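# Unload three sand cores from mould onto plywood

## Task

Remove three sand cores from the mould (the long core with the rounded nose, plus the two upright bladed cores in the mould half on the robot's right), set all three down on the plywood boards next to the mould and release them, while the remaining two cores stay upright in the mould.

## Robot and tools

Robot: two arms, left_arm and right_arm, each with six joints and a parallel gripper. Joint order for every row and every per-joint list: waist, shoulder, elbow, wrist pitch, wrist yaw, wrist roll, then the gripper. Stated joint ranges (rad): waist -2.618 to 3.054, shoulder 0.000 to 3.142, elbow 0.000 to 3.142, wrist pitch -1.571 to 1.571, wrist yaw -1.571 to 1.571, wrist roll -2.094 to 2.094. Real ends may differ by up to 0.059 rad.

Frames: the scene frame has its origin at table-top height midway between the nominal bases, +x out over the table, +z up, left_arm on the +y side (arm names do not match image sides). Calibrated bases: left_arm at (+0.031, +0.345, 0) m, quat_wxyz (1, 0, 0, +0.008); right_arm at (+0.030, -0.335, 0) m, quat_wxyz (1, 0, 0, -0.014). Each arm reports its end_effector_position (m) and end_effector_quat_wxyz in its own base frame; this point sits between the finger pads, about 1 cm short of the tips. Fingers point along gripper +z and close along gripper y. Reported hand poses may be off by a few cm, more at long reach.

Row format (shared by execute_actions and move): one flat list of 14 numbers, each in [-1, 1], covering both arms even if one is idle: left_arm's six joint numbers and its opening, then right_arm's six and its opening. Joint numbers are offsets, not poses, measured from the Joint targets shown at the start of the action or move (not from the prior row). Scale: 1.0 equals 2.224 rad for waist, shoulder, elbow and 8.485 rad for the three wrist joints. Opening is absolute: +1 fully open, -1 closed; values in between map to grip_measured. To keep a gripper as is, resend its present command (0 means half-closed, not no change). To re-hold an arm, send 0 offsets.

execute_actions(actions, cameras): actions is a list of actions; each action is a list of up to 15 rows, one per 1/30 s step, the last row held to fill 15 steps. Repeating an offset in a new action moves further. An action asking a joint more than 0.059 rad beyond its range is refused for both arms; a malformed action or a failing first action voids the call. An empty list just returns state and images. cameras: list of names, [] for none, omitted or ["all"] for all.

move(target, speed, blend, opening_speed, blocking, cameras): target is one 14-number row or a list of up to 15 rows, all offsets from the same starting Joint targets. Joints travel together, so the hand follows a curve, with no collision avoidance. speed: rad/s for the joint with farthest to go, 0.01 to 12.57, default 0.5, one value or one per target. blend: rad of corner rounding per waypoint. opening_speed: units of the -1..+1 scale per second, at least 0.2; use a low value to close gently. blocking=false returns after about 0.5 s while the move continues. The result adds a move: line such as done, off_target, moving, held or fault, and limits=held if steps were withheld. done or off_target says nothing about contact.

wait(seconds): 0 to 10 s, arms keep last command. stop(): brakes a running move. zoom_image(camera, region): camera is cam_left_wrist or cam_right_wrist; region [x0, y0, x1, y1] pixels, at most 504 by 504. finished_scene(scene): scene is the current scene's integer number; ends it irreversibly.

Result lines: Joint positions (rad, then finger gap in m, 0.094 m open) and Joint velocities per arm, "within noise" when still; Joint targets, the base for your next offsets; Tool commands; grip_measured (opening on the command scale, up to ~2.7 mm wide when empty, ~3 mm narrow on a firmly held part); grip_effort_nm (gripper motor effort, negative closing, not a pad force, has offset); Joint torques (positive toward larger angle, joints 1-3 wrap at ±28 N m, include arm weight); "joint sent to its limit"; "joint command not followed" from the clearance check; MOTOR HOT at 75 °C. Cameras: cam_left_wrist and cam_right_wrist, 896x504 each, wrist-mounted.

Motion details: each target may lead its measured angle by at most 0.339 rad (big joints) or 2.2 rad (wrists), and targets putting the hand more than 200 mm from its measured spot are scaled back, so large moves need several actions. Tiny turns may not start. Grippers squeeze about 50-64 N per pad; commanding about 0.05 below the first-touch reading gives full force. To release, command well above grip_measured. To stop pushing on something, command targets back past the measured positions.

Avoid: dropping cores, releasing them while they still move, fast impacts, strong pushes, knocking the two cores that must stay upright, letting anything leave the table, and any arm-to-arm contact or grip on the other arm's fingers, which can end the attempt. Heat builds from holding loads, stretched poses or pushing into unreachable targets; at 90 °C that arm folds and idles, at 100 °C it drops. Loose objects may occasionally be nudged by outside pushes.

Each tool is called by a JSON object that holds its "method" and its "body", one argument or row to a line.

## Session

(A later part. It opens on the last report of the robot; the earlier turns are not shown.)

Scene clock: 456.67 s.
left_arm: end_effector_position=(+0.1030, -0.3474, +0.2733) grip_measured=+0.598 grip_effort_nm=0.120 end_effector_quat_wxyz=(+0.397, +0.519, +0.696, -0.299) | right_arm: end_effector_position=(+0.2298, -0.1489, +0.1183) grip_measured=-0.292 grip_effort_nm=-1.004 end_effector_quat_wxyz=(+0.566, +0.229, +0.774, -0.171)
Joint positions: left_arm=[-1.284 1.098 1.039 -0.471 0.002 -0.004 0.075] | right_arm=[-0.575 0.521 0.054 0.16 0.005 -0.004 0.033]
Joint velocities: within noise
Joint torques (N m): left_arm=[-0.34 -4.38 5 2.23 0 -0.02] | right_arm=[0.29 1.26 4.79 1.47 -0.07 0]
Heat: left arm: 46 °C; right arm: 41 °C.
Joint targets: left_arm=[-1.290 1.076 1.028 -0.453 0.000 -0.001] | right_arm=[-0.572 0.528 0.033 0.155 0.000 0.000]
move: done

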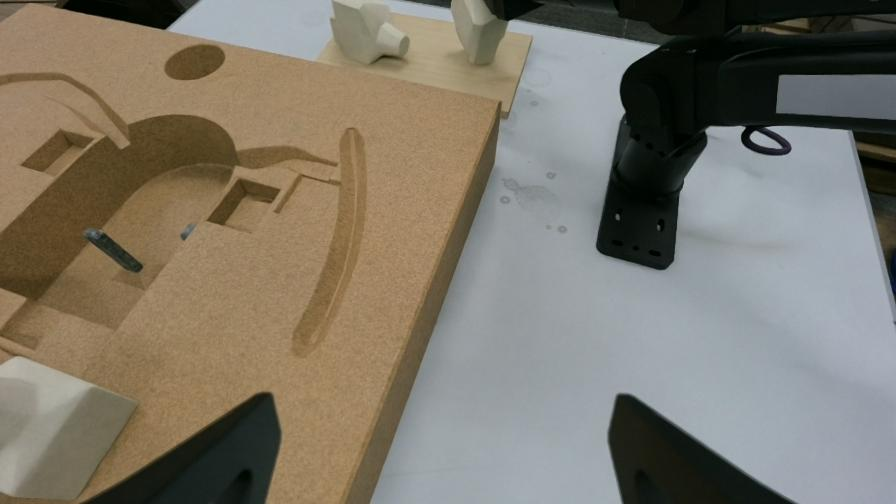

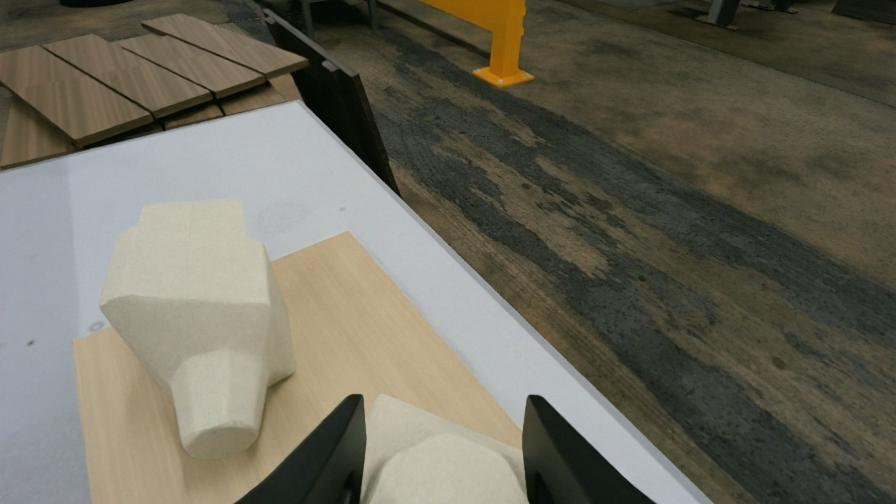

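{"method": "move", "body": {
  "target": [
    [0,0,0,0,0,0,0.6,0,0.0115,0.2201,-0.0735,0,0,-0.7],
    [0,0,0,0,0,0,0.6,-0.0643,0.0115,0.2201,-0.0735,0,0.185,-0.7]
  ],
  "speed": [0.3,0.6]
}}

{"method": "zoom_image", "body": {
  "camera": "cam_left_wrist",
  "region": [330, 0, 570, 110]
}}

Scene clock: 484.27 s.
left_arm: end_effector_position=(+0.1030, -0.3474, +0.2733) grip_measured=+0.598 grip_effort_nm=0.125 end_effector_quat_wxyz=(+0.397, +0.519, +0.696, -0.299) | right_arm: end_effector_position=(+0.1889, -0.1614, +0.1528) grip_measured=-0.294 grip_effort_nm=-1.004 end_effector_quat_wxyz=(+0.420, +0.804, +0.377, +0.186)
Joint positions: left_arm=[-1.284 1.098 1.039 -0.471 0.002 -0.004 0.075] | right_arm=[-0.707 0.56 0.47 -0.527 0.005 1.554 0.033]
Joint velocities: within noise
Joint torques (N m): left_arm=[-0.43 -4.31 4.94 2.22 0.02 0] | right_arm=[-0.66 0.02 10.41 1.92 -0.06 0.18]
Heat: left arm: 47 °C; right arm: 40 °C.
Joint targets: left_arm=[-1.290 1.076 1.028 -0.453 0.000 -0.001] | right_arm=[-0.715 0.553 0.523 -0.469 0.000 1.570]
move: off_target (right_arm); right_arm: the wrist pitch is farthest, 0.058 rad from its target

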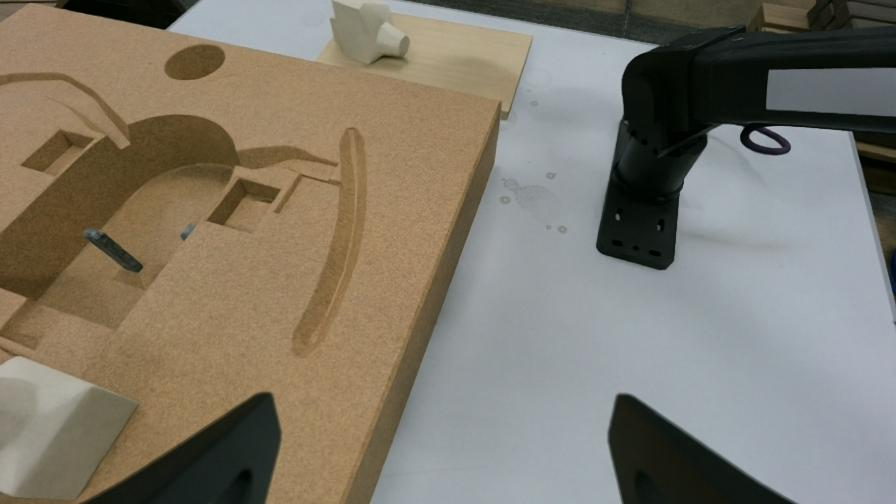

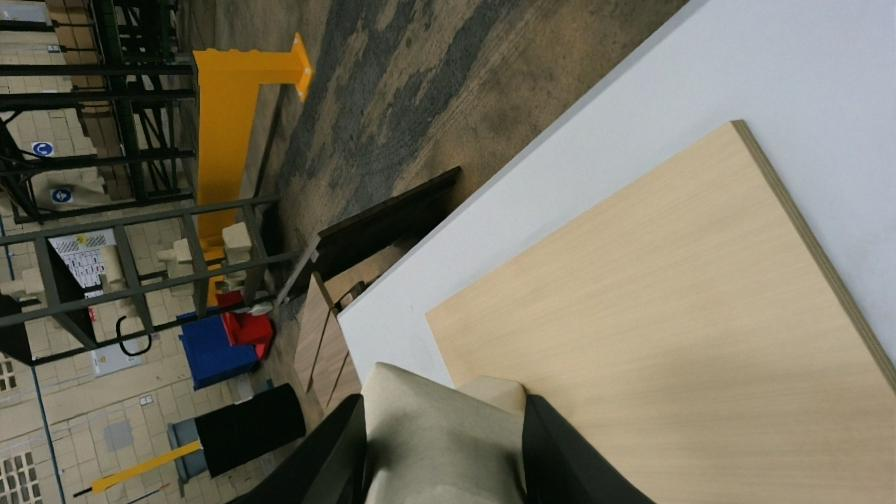

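Scaled by 2.100.

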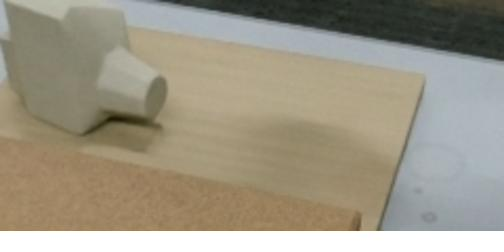

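{"method": "move", "body": {
  "target": [0,0,0,0,0,0,0.6,0,-0.0501,-0.1617,0.0386,0,0,-0.7],
  "speed": 0.12
}}

{"method": "zoom_image", "body": {
  "camera": "cam_left_wrist",
  "region": [330, 0, 570, 110]
}}

Scene clock: 493.17 s.
left_arm: end_effector_position=(+0.1030, -0.3474, +0.2733) grip_measured=+0.598 grip_effort_nm=0.115 end_effector_quat_wxyz=(+0.397, +0.519, +0.696, -0.299) | right_arm: end_effector_position=(+0.1892, -0.1615, +0.0928) grip_measured=-0.294 grip_effort_nm=-1.004 end_effector_quat_wxyz=(+0.451, +0.787, +0.369, +0.201)
Joint positions: left_arm=[-1.284 1.098 1.039 -0.471 0.002 -0.004 0.075] | right_arm=[-0.707 0.461 0.158 -0.234 0.005 1.555 0.033]
Joint velocities: within noise
Joint torques (N m): left_arm=[-0.35 -4.37 4.98 2.24 0.02 -0.02] | right_arm=[-0.68 -0.66 6.74 2.34 -0.06 0.12]
Heat: left arm: 47 °C; right arm: 42 °C.
Joint targets: left_arm=[-1.290 1.076 1.028 -0.453 0.000 -0.001] | right_arm=[-0.715 0.442 0.163 -0.141 0.000 1.570]
move: off_target (right_arm); right_arm: the wrist pitch is farthest, 0.093 rad from its target

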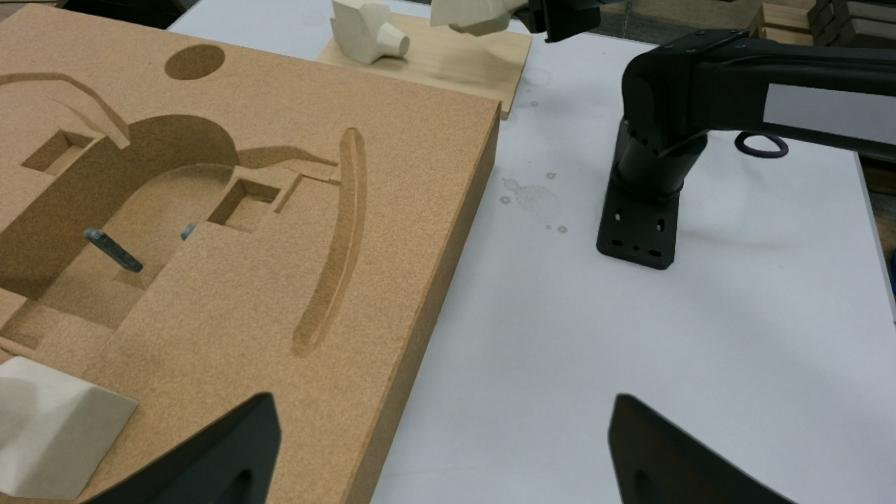

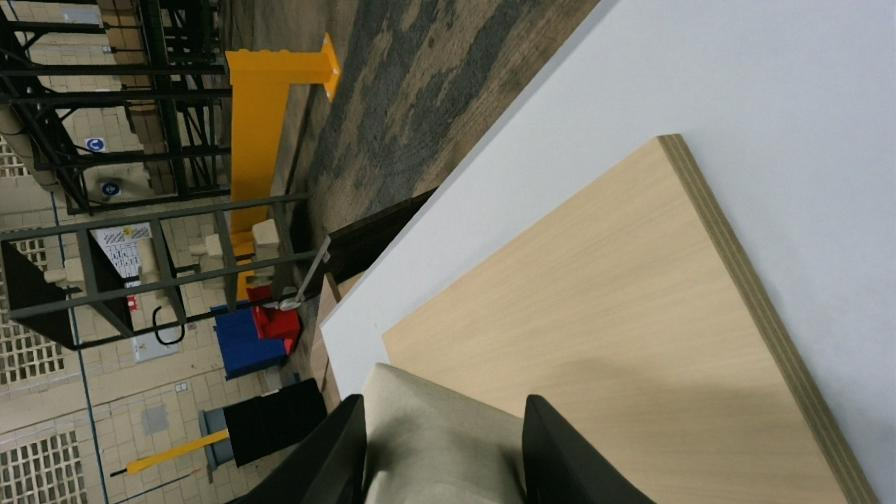

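Scaled by 2.100.

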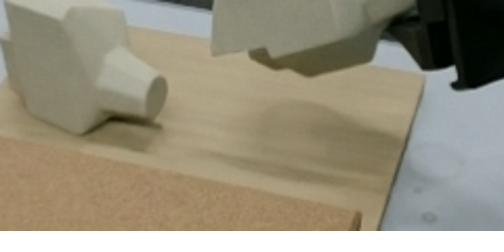

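{"method": "move", "body": {
  "target": [0,0,0,0,0,0,0.6,0,0.012,-0.0442,0.0147,0,0,-0.7],
  "speed": 0.08
}}

{"method": "zoom_image", "body": {
  "camera": "cam_left_wrist",
  "region": [330, 0, 570, 110]
}}

Scene clock: 498.93 s.
left_arm: end_effector_position=(+0.1030, -0.3474, +0.2733) grip_measured=+0.598 grip_effort_nm=0.115 end_effector_quat_wxyz=(+0.397, +0.519, +0.696, -0.299) | right_arm: end_effector_position=(+0.1891, -0.1612, +0.0702) grip_measured=-0.294 grip_effort_nm=-1.009 end_effector_quat_wxyz=(+0.455, +0.785, +0.368, +0.203)
Joint positions: left_arm=[-1.284 1.098 1.039 -0.471 0.002 -0.004 0.075] | right_arm=[-0.707 0.477 0.06 -0.111 0.004 1.556 0.033]
Joint velocities: within noise
Joint torques (N m): left_arm=[-0.36 -4.41 4.96 2.24 0.01 -0.02] | right_arm=[-0.68 0.17 6.65 2.29 -0.05 0.12]
Heat: left arm: 47 °C; right arm: 44 °C.
Joint targets: left_arm=[-1.290 1.076 1.028 -0.453 0.000 -0.001] | right_arm=[-0.715 0.469 0.065 -0.016 0.000 1.570]
move: off_target (right_arm); right_arm: the wrist pitch is farthest, 0.094 rad from its target

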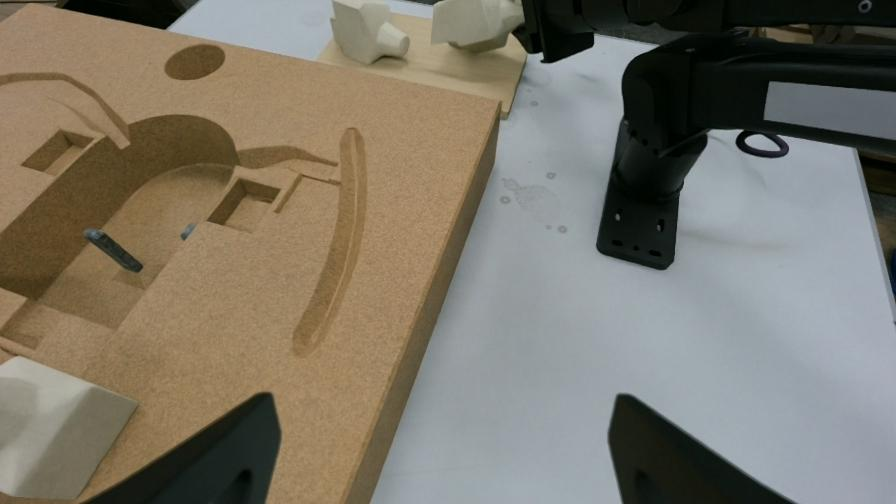

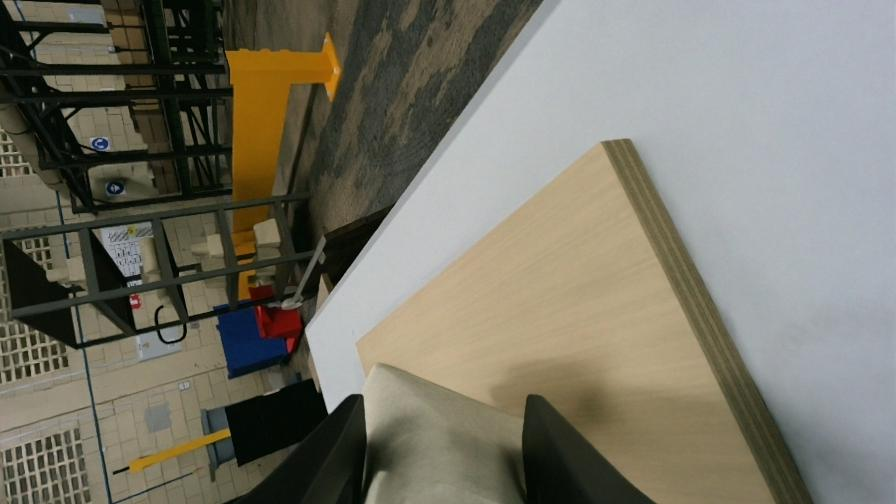

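Scaled by 2.100.

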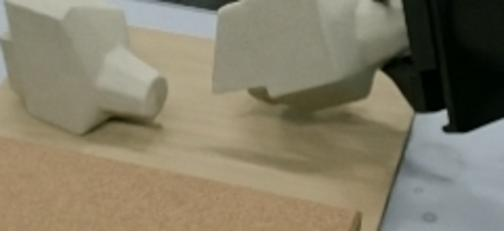

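{"method": "move", "body": {
  "target": [0,0,0,0,0,0,0.6,0,0.0349,-0.0052,0.0046,0,0,-0.7],
  "speed": 0.08
}}

{"method": "zoom_image", "body": {
  "camera": "cam_left_wrist",
  "region": [330, 0, 570, 110]
}}

Scene clock: 504.90 s.
left_arm: end_effector_position=(+0.1030, -0.3474, +0.2733) grip_measured=+0.598 grip_effort_nm=0.110 end_effector_quat_wxyz=(+0.397, +0.519, +0.696, -0.299) | right_arm: end_effector_position=(+0.1925, -0.1637, +0.0660) grip_measured=-0.294 grip_effort_nm=-1.004 end_effector_quat_wxyz=(+0.450, +0.788, +0.367, +0.204)
Joint positions: left_arm=[-1.284 1.098 1.039 -0.471 0.002 -0.004 0.075] | right_arm=[-0.707 0.551 0.056 -0.042 0.002 1.561 0.033]
Joint velocities: within noise
Joint torques (N m): left_arm=[-0.42 -4.42 4.93 2.23 0.02 -0.02] | right_arm=[-0.68 0.23 5.97 2.02 -0.04 0.07]
Heat: left arm: 47 °C; right arm: 45 °C.
Joint targets: left_arm=[-1.290 1.076 1.028 -0.453 0.000 -0.001] | right_arm=[-0.715 0.546 0.053 0.023 0.000 1.570]
move: off_target (right_arm); right_arm: the wrist pitch is farthest, 0.065 rad from its target

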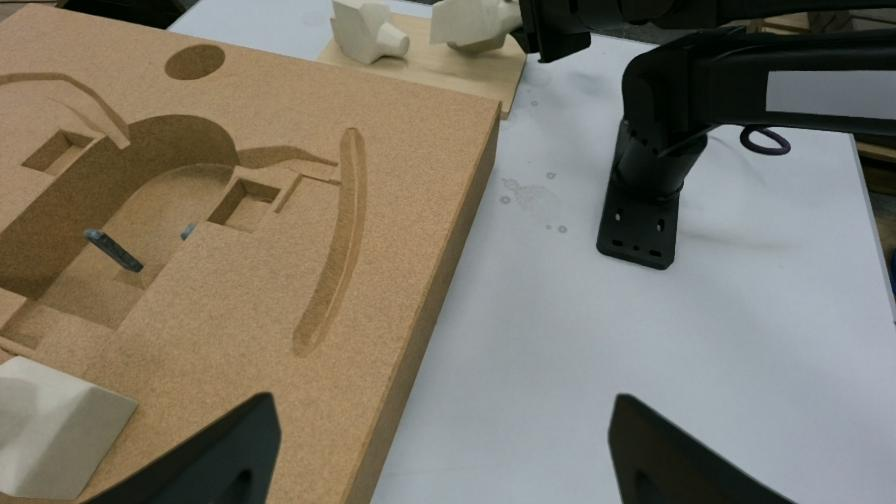

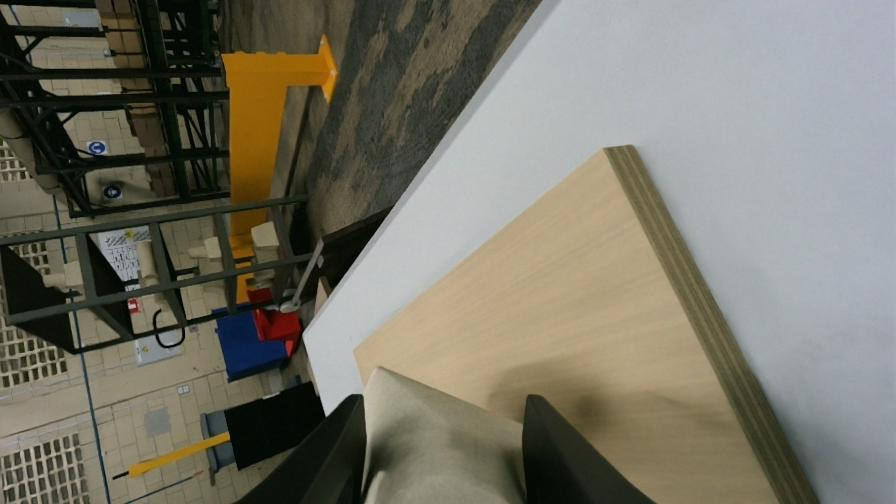

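Scaled by 2.100.

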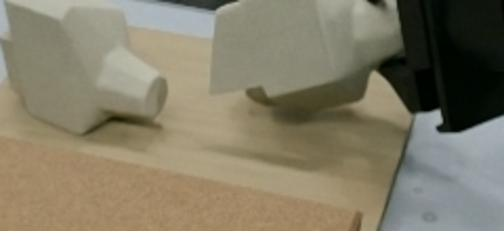

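{"method": "move", "body": {
  "target": [0,0,0,0,0,0,0.6,0,0,0,0,0,0,0.06],
  "opening_speed": 0.2
}}

{"method": "zoom_image", "body": {
  "camera": "cam_left_wrist",
  "region": [330, 0, 570, 110]
}}

Scene clock: 512.33 s.
left_arm: end_effector_position=(+0.1030, -0.3474, +0.2733) grip_measured=+0.598 grip_effort_nm=0.115 end_effector_quat_wxyz=(+0.397, +0.519, +0.696, -0.299) | right_arm: end_effector_position=(+0.1957, -0.1649, +0.0717) grip_measured=+0.057 grip_effort_nm=0.173 end_effector_quat_wxyz=(+0.459, +0.783, +0.363, +0.213)
Joint positions: left_arm=[-1.284 1.098 1.039 -0.471 0.002 -0.004 0.075] | right_arm=[-0.707 0.551 0.055 -0.015 -0.004 1.568 0.05]
Joint velocities: within noise
Joint torques (N m): left_arm=[-0.44 -4.4 4.88 2.25 0 -0.02] | right_arm=[-0.65 0.29 6.06 1.8 0.02 -0.02]
Heat: left arm: 47 °C; right arm: 44 °C.
Joint targets: left_arm=[-1.290 1.076 1.028 -0.453 0.000 -0.001] | right_arm=[-0.715 0.546 0.053 0.023 0.000 1.570]
move: off_target (right_arm); right_arm: the wrist pitch is farthest, 0.038 rad from its target

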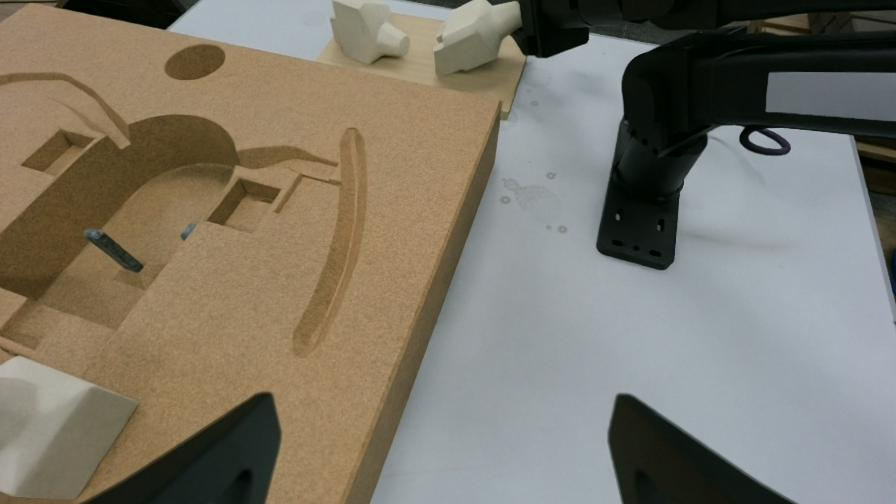

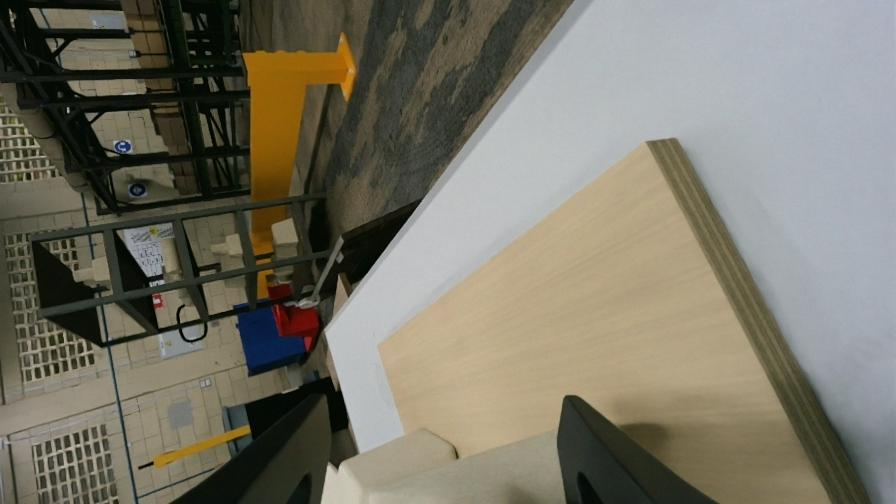

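Scaled by 2.100.

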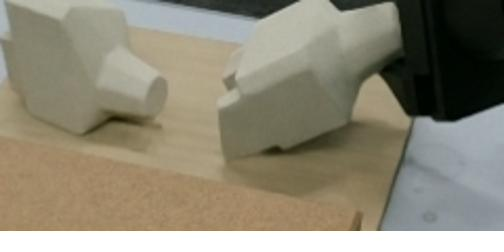

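{"method": "move", "body": {
  "target": [
    [0,0,0,0,0,0,0.6,0,0,0,-0.009,0,0,0.06],
    [0,0,0,0,0,0,0.6,-0.05,0.03,0.02,-0.009,0.05,0,0.06]
  ],
  "speed": [0.1,0.25]
}}

{"method": "zoom_image", "body": {
  "camera": "cam_left_wrist",
  "region": [330, 0, 570, 110]
}}

Scene clock: 521.30 s.
left_arm: end_effector_position=(+0.1030, -0.3474, +0.2733) grip_measured=+0.598 grip_effort_nm=0.120 end_effector_quat_wxyz=(+0.397, +0.519, +0.696, -0.299) | right_arm: end_effector_position=(+0.1112, -0.2191, +0.0589) grip_measured=+0.057 grip_effort_nm=0.168 end_effector_quat_wxyz=(+0.485, +0.843, +0.235, +0.001)
Joint positions: left_arm=[-1.284 1.098 1.039 -0.471 0.002 -0.004 0.075] | right_arm=[-0.818 0.612 0.064 -0.066 0.401 1.569 0.05]
Joint velocities: within noise
Joint torques (N m): left_arm=[-0.36 -4.34 4.97 2.23 0 -0.03] | right_arm=[-0.64 0.66 8.73 1.45 0.31 -0.03]
Heat: left arm: 47 °C; right arm: 43 °C.
Joint targets: left_arm=[-1.290 1.076 1.028 -0.453 0.000 -0.001] | right_arm=[-0.826 0.613 0.097 -0.054 0.424 1.570]
move: done

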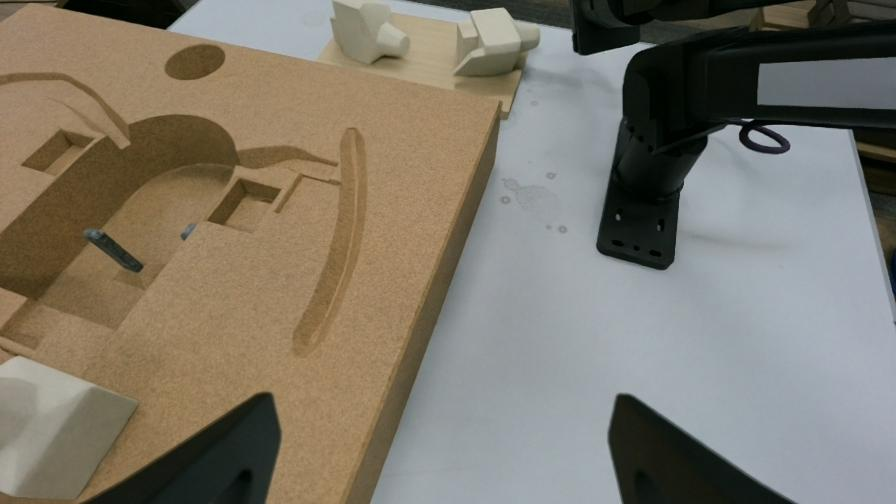

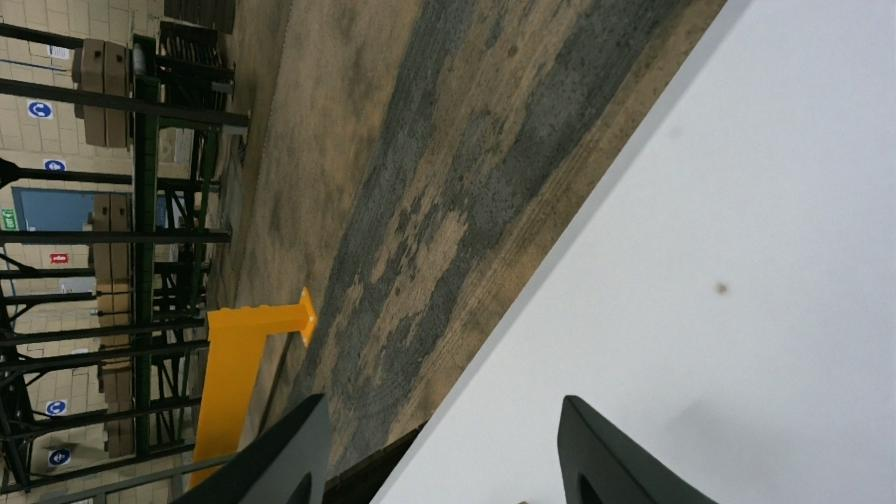

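Scaled by 2.100.

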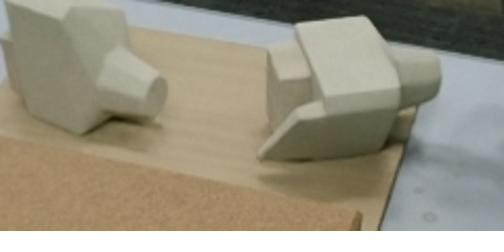

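{"method": "move", "body": {
  "target": [0.65,0.1,0.1,0,0,0,0.6,0,0,0.2,0,0,0,0.06],
  "speed": 1.2
}}

Scene clock: 525.40 s.
left_arm: end_effector_position=(+0.4042, +0.0632, +0.2894) grip_measured=+0.598 grip_effort_nm=0.105 end_effector_quat_wxyz=(+0.495, -0.068, +0.866, +0.037) | right_arm: end_effector_position=(+0.1439, -0.2554, +0.2667) grip_measured=+0.057 grip_effort_nm=0.159 end_effector_quat_wxyz=(+0.645, +0.743, +0.154, +0.089)
Joint positions: left_arm=[0.152 1.289 1.222 -0.465 -0.001 -0.004 0.075] | right_arm=[-0.818 0.613 0.512 -0.064 0.406 1.569 0.05]
Joint velocities: within noise
Joint torques (N m): left_arm=[0.25 -3.55 8.17 2.19 0.04 -0.01] | right_arm=[-0.64 0.31 8.79 1.59 0.22 -0.03]
Heat: left arm: 47 °C; right arm: 43 °C.
Joint targets: left_arm=[0.155 1.298 1.251 -0.453 0.000 -0.001] | right_arm=[-0.826 0.613 0.542 -0.054 0.424 1.570]
move: done

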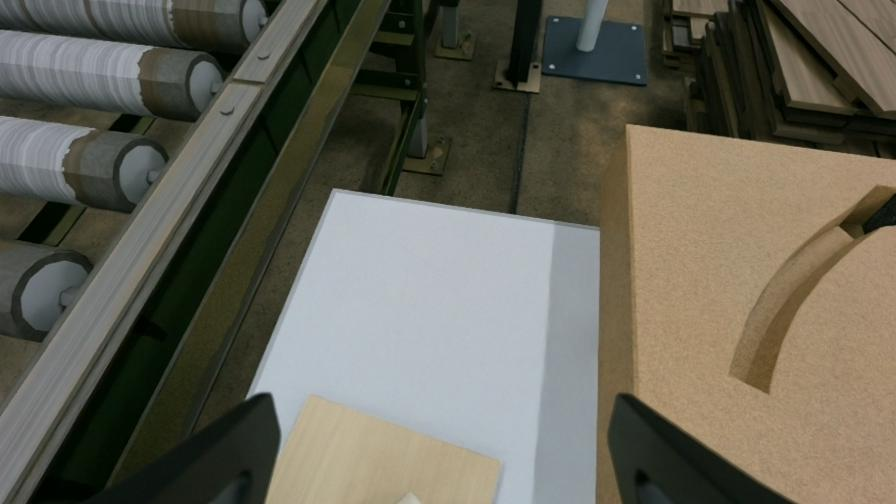

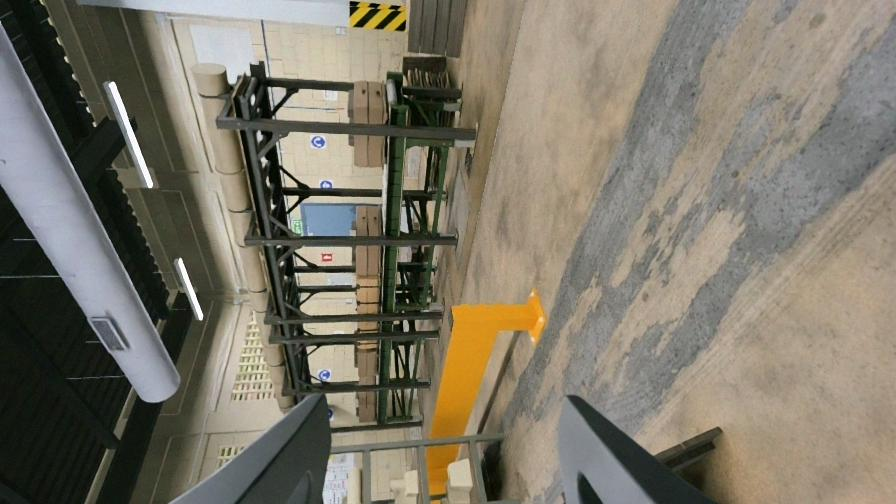

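{"method": "move", "body": {
  "target": [0.04,0.1358,0.2918,-0.1234,0,0,0.6,0,0,0,0,0,0,0.06],
  "speed": 1.2,
  "cameras": ["cam_left_wrist"]
}}

Scene clock: 529.43 s.
left_arm: end_effector_position=(+0.3211, +0.0790, +0.2779) grip_measured=+0.598 grip_effort_nm=0.110 end_effector_quat_wxyz=(+0.181, -0.119, +0.976, +0.022) | right_arm: end_effector_position=(+0.1439, -0.2554, +0.2667) grip_measured=+0.057 grip_effort_nm=0.168 end_effector_quat_wxyz=(+0.645, +0.743, +0.154, +0.089)
Joint positions: left_arm=[0.238 1.586 1.875 -1.493 -0.001 -0.004 0.075] | right_arm=[-0.818 0.613 0.512 -0.064 0.407 1.569 0.05]
Joint velocities: within noise
Joint torques (N m): left_arm=[0.53 -4.49 6.42 1.07 0.01 -0.02] | right_arm=[-0.64 0.21 8.77 1.6 0.19 -0.03]
Heat: left arm: 47 °C; right arm: 43 °C.
Joint targets: left_arm=[0.245 1.600 1.900 -1.500 0.000 -0.001] | right_arm=[-0.826 0.613 0.542 -0.054 0.424 1.570]
move: done
Images, in order (width x height): cam_left_wrist 896x504.

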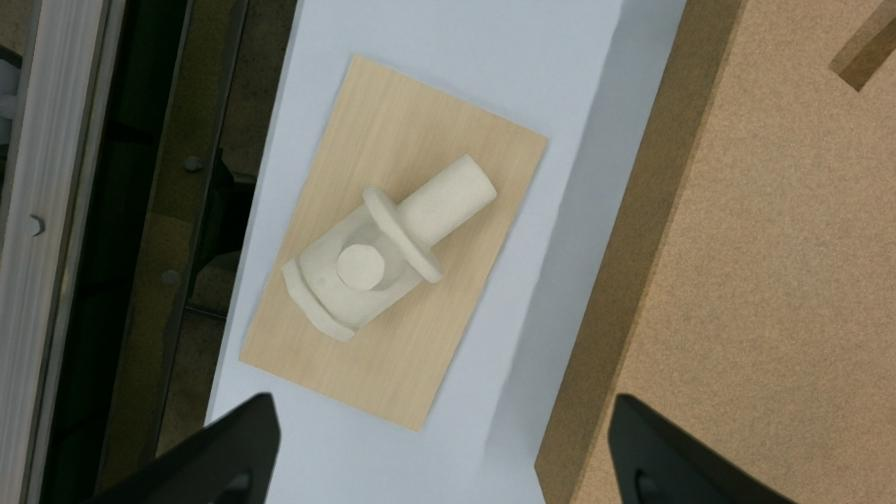

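{"method": "move", "body": {
  "target": [0,0,0,0,0,0,0.6,0.148,0.4438,0.6106,-0.1704,-0.05,-0.185,0.06],
  "speed": 1.2,
  "cameras": ["cam_right_wrist"]
}}

Scene clock: 534.67 s.
left_arm: end_effector_position=(+0.3209, +0.0790, +0.2778) grip_measured=+0.598 grip_effort_nm=0.105 end_effector_quat_wxyz=(+0.180, -0.119, +0.976, +0.021) | right_arm: end_effector_position=(+0.2922, -0.1605, +0.2739) grip_measured=+0.058 grip_effort_nm=0.154 end_effector_quat_wxyz=(+0.172, +0.248, +0.952, -0.047)
Joint positions: left_arm=[0.238 1.586 1.875 -1.494 -0.001 -0.004 0.075] | right_arm=[-0.501 1.596 1.87 -1.486 0.007 0.007 0.05]
Joint velocities: within noise
Joint torques (N m): left_arm=[0.53 -4.38 6.42 1.09 0.04 -0.02] | right_arm=[0.4 -5.07 7.31 0.58 -0.1 -0.11]
Heat: left arm: 45 °C; right arm: 42 °C.
Joint targets: left_arm=[0.245 1.600 1.900 -1.500 0.000 -0.001] | right_arm=[-0.497 1.600 1.900 -1.500 0.000 0.000]
move: done
Images, in order (width x height): cam_right_wrist 896x504.

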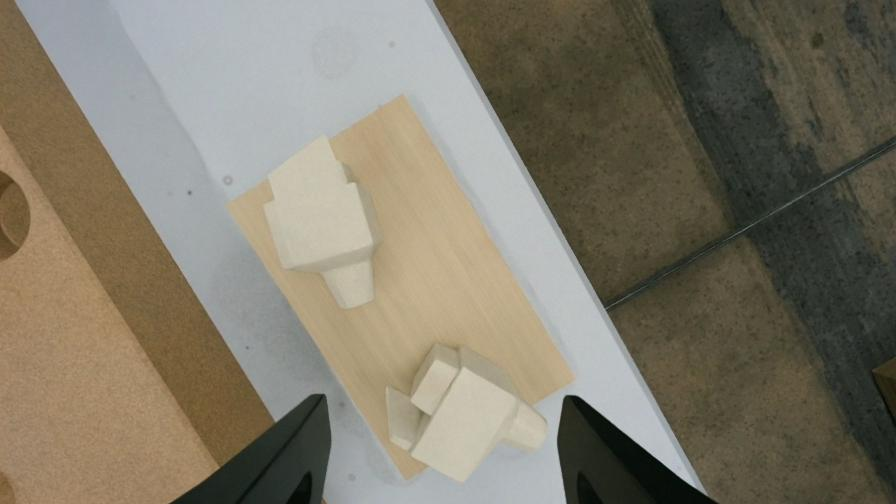

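{"method": "finished_scene", "body": {
  "scene": 2
}}

The scene is finished: the task was done.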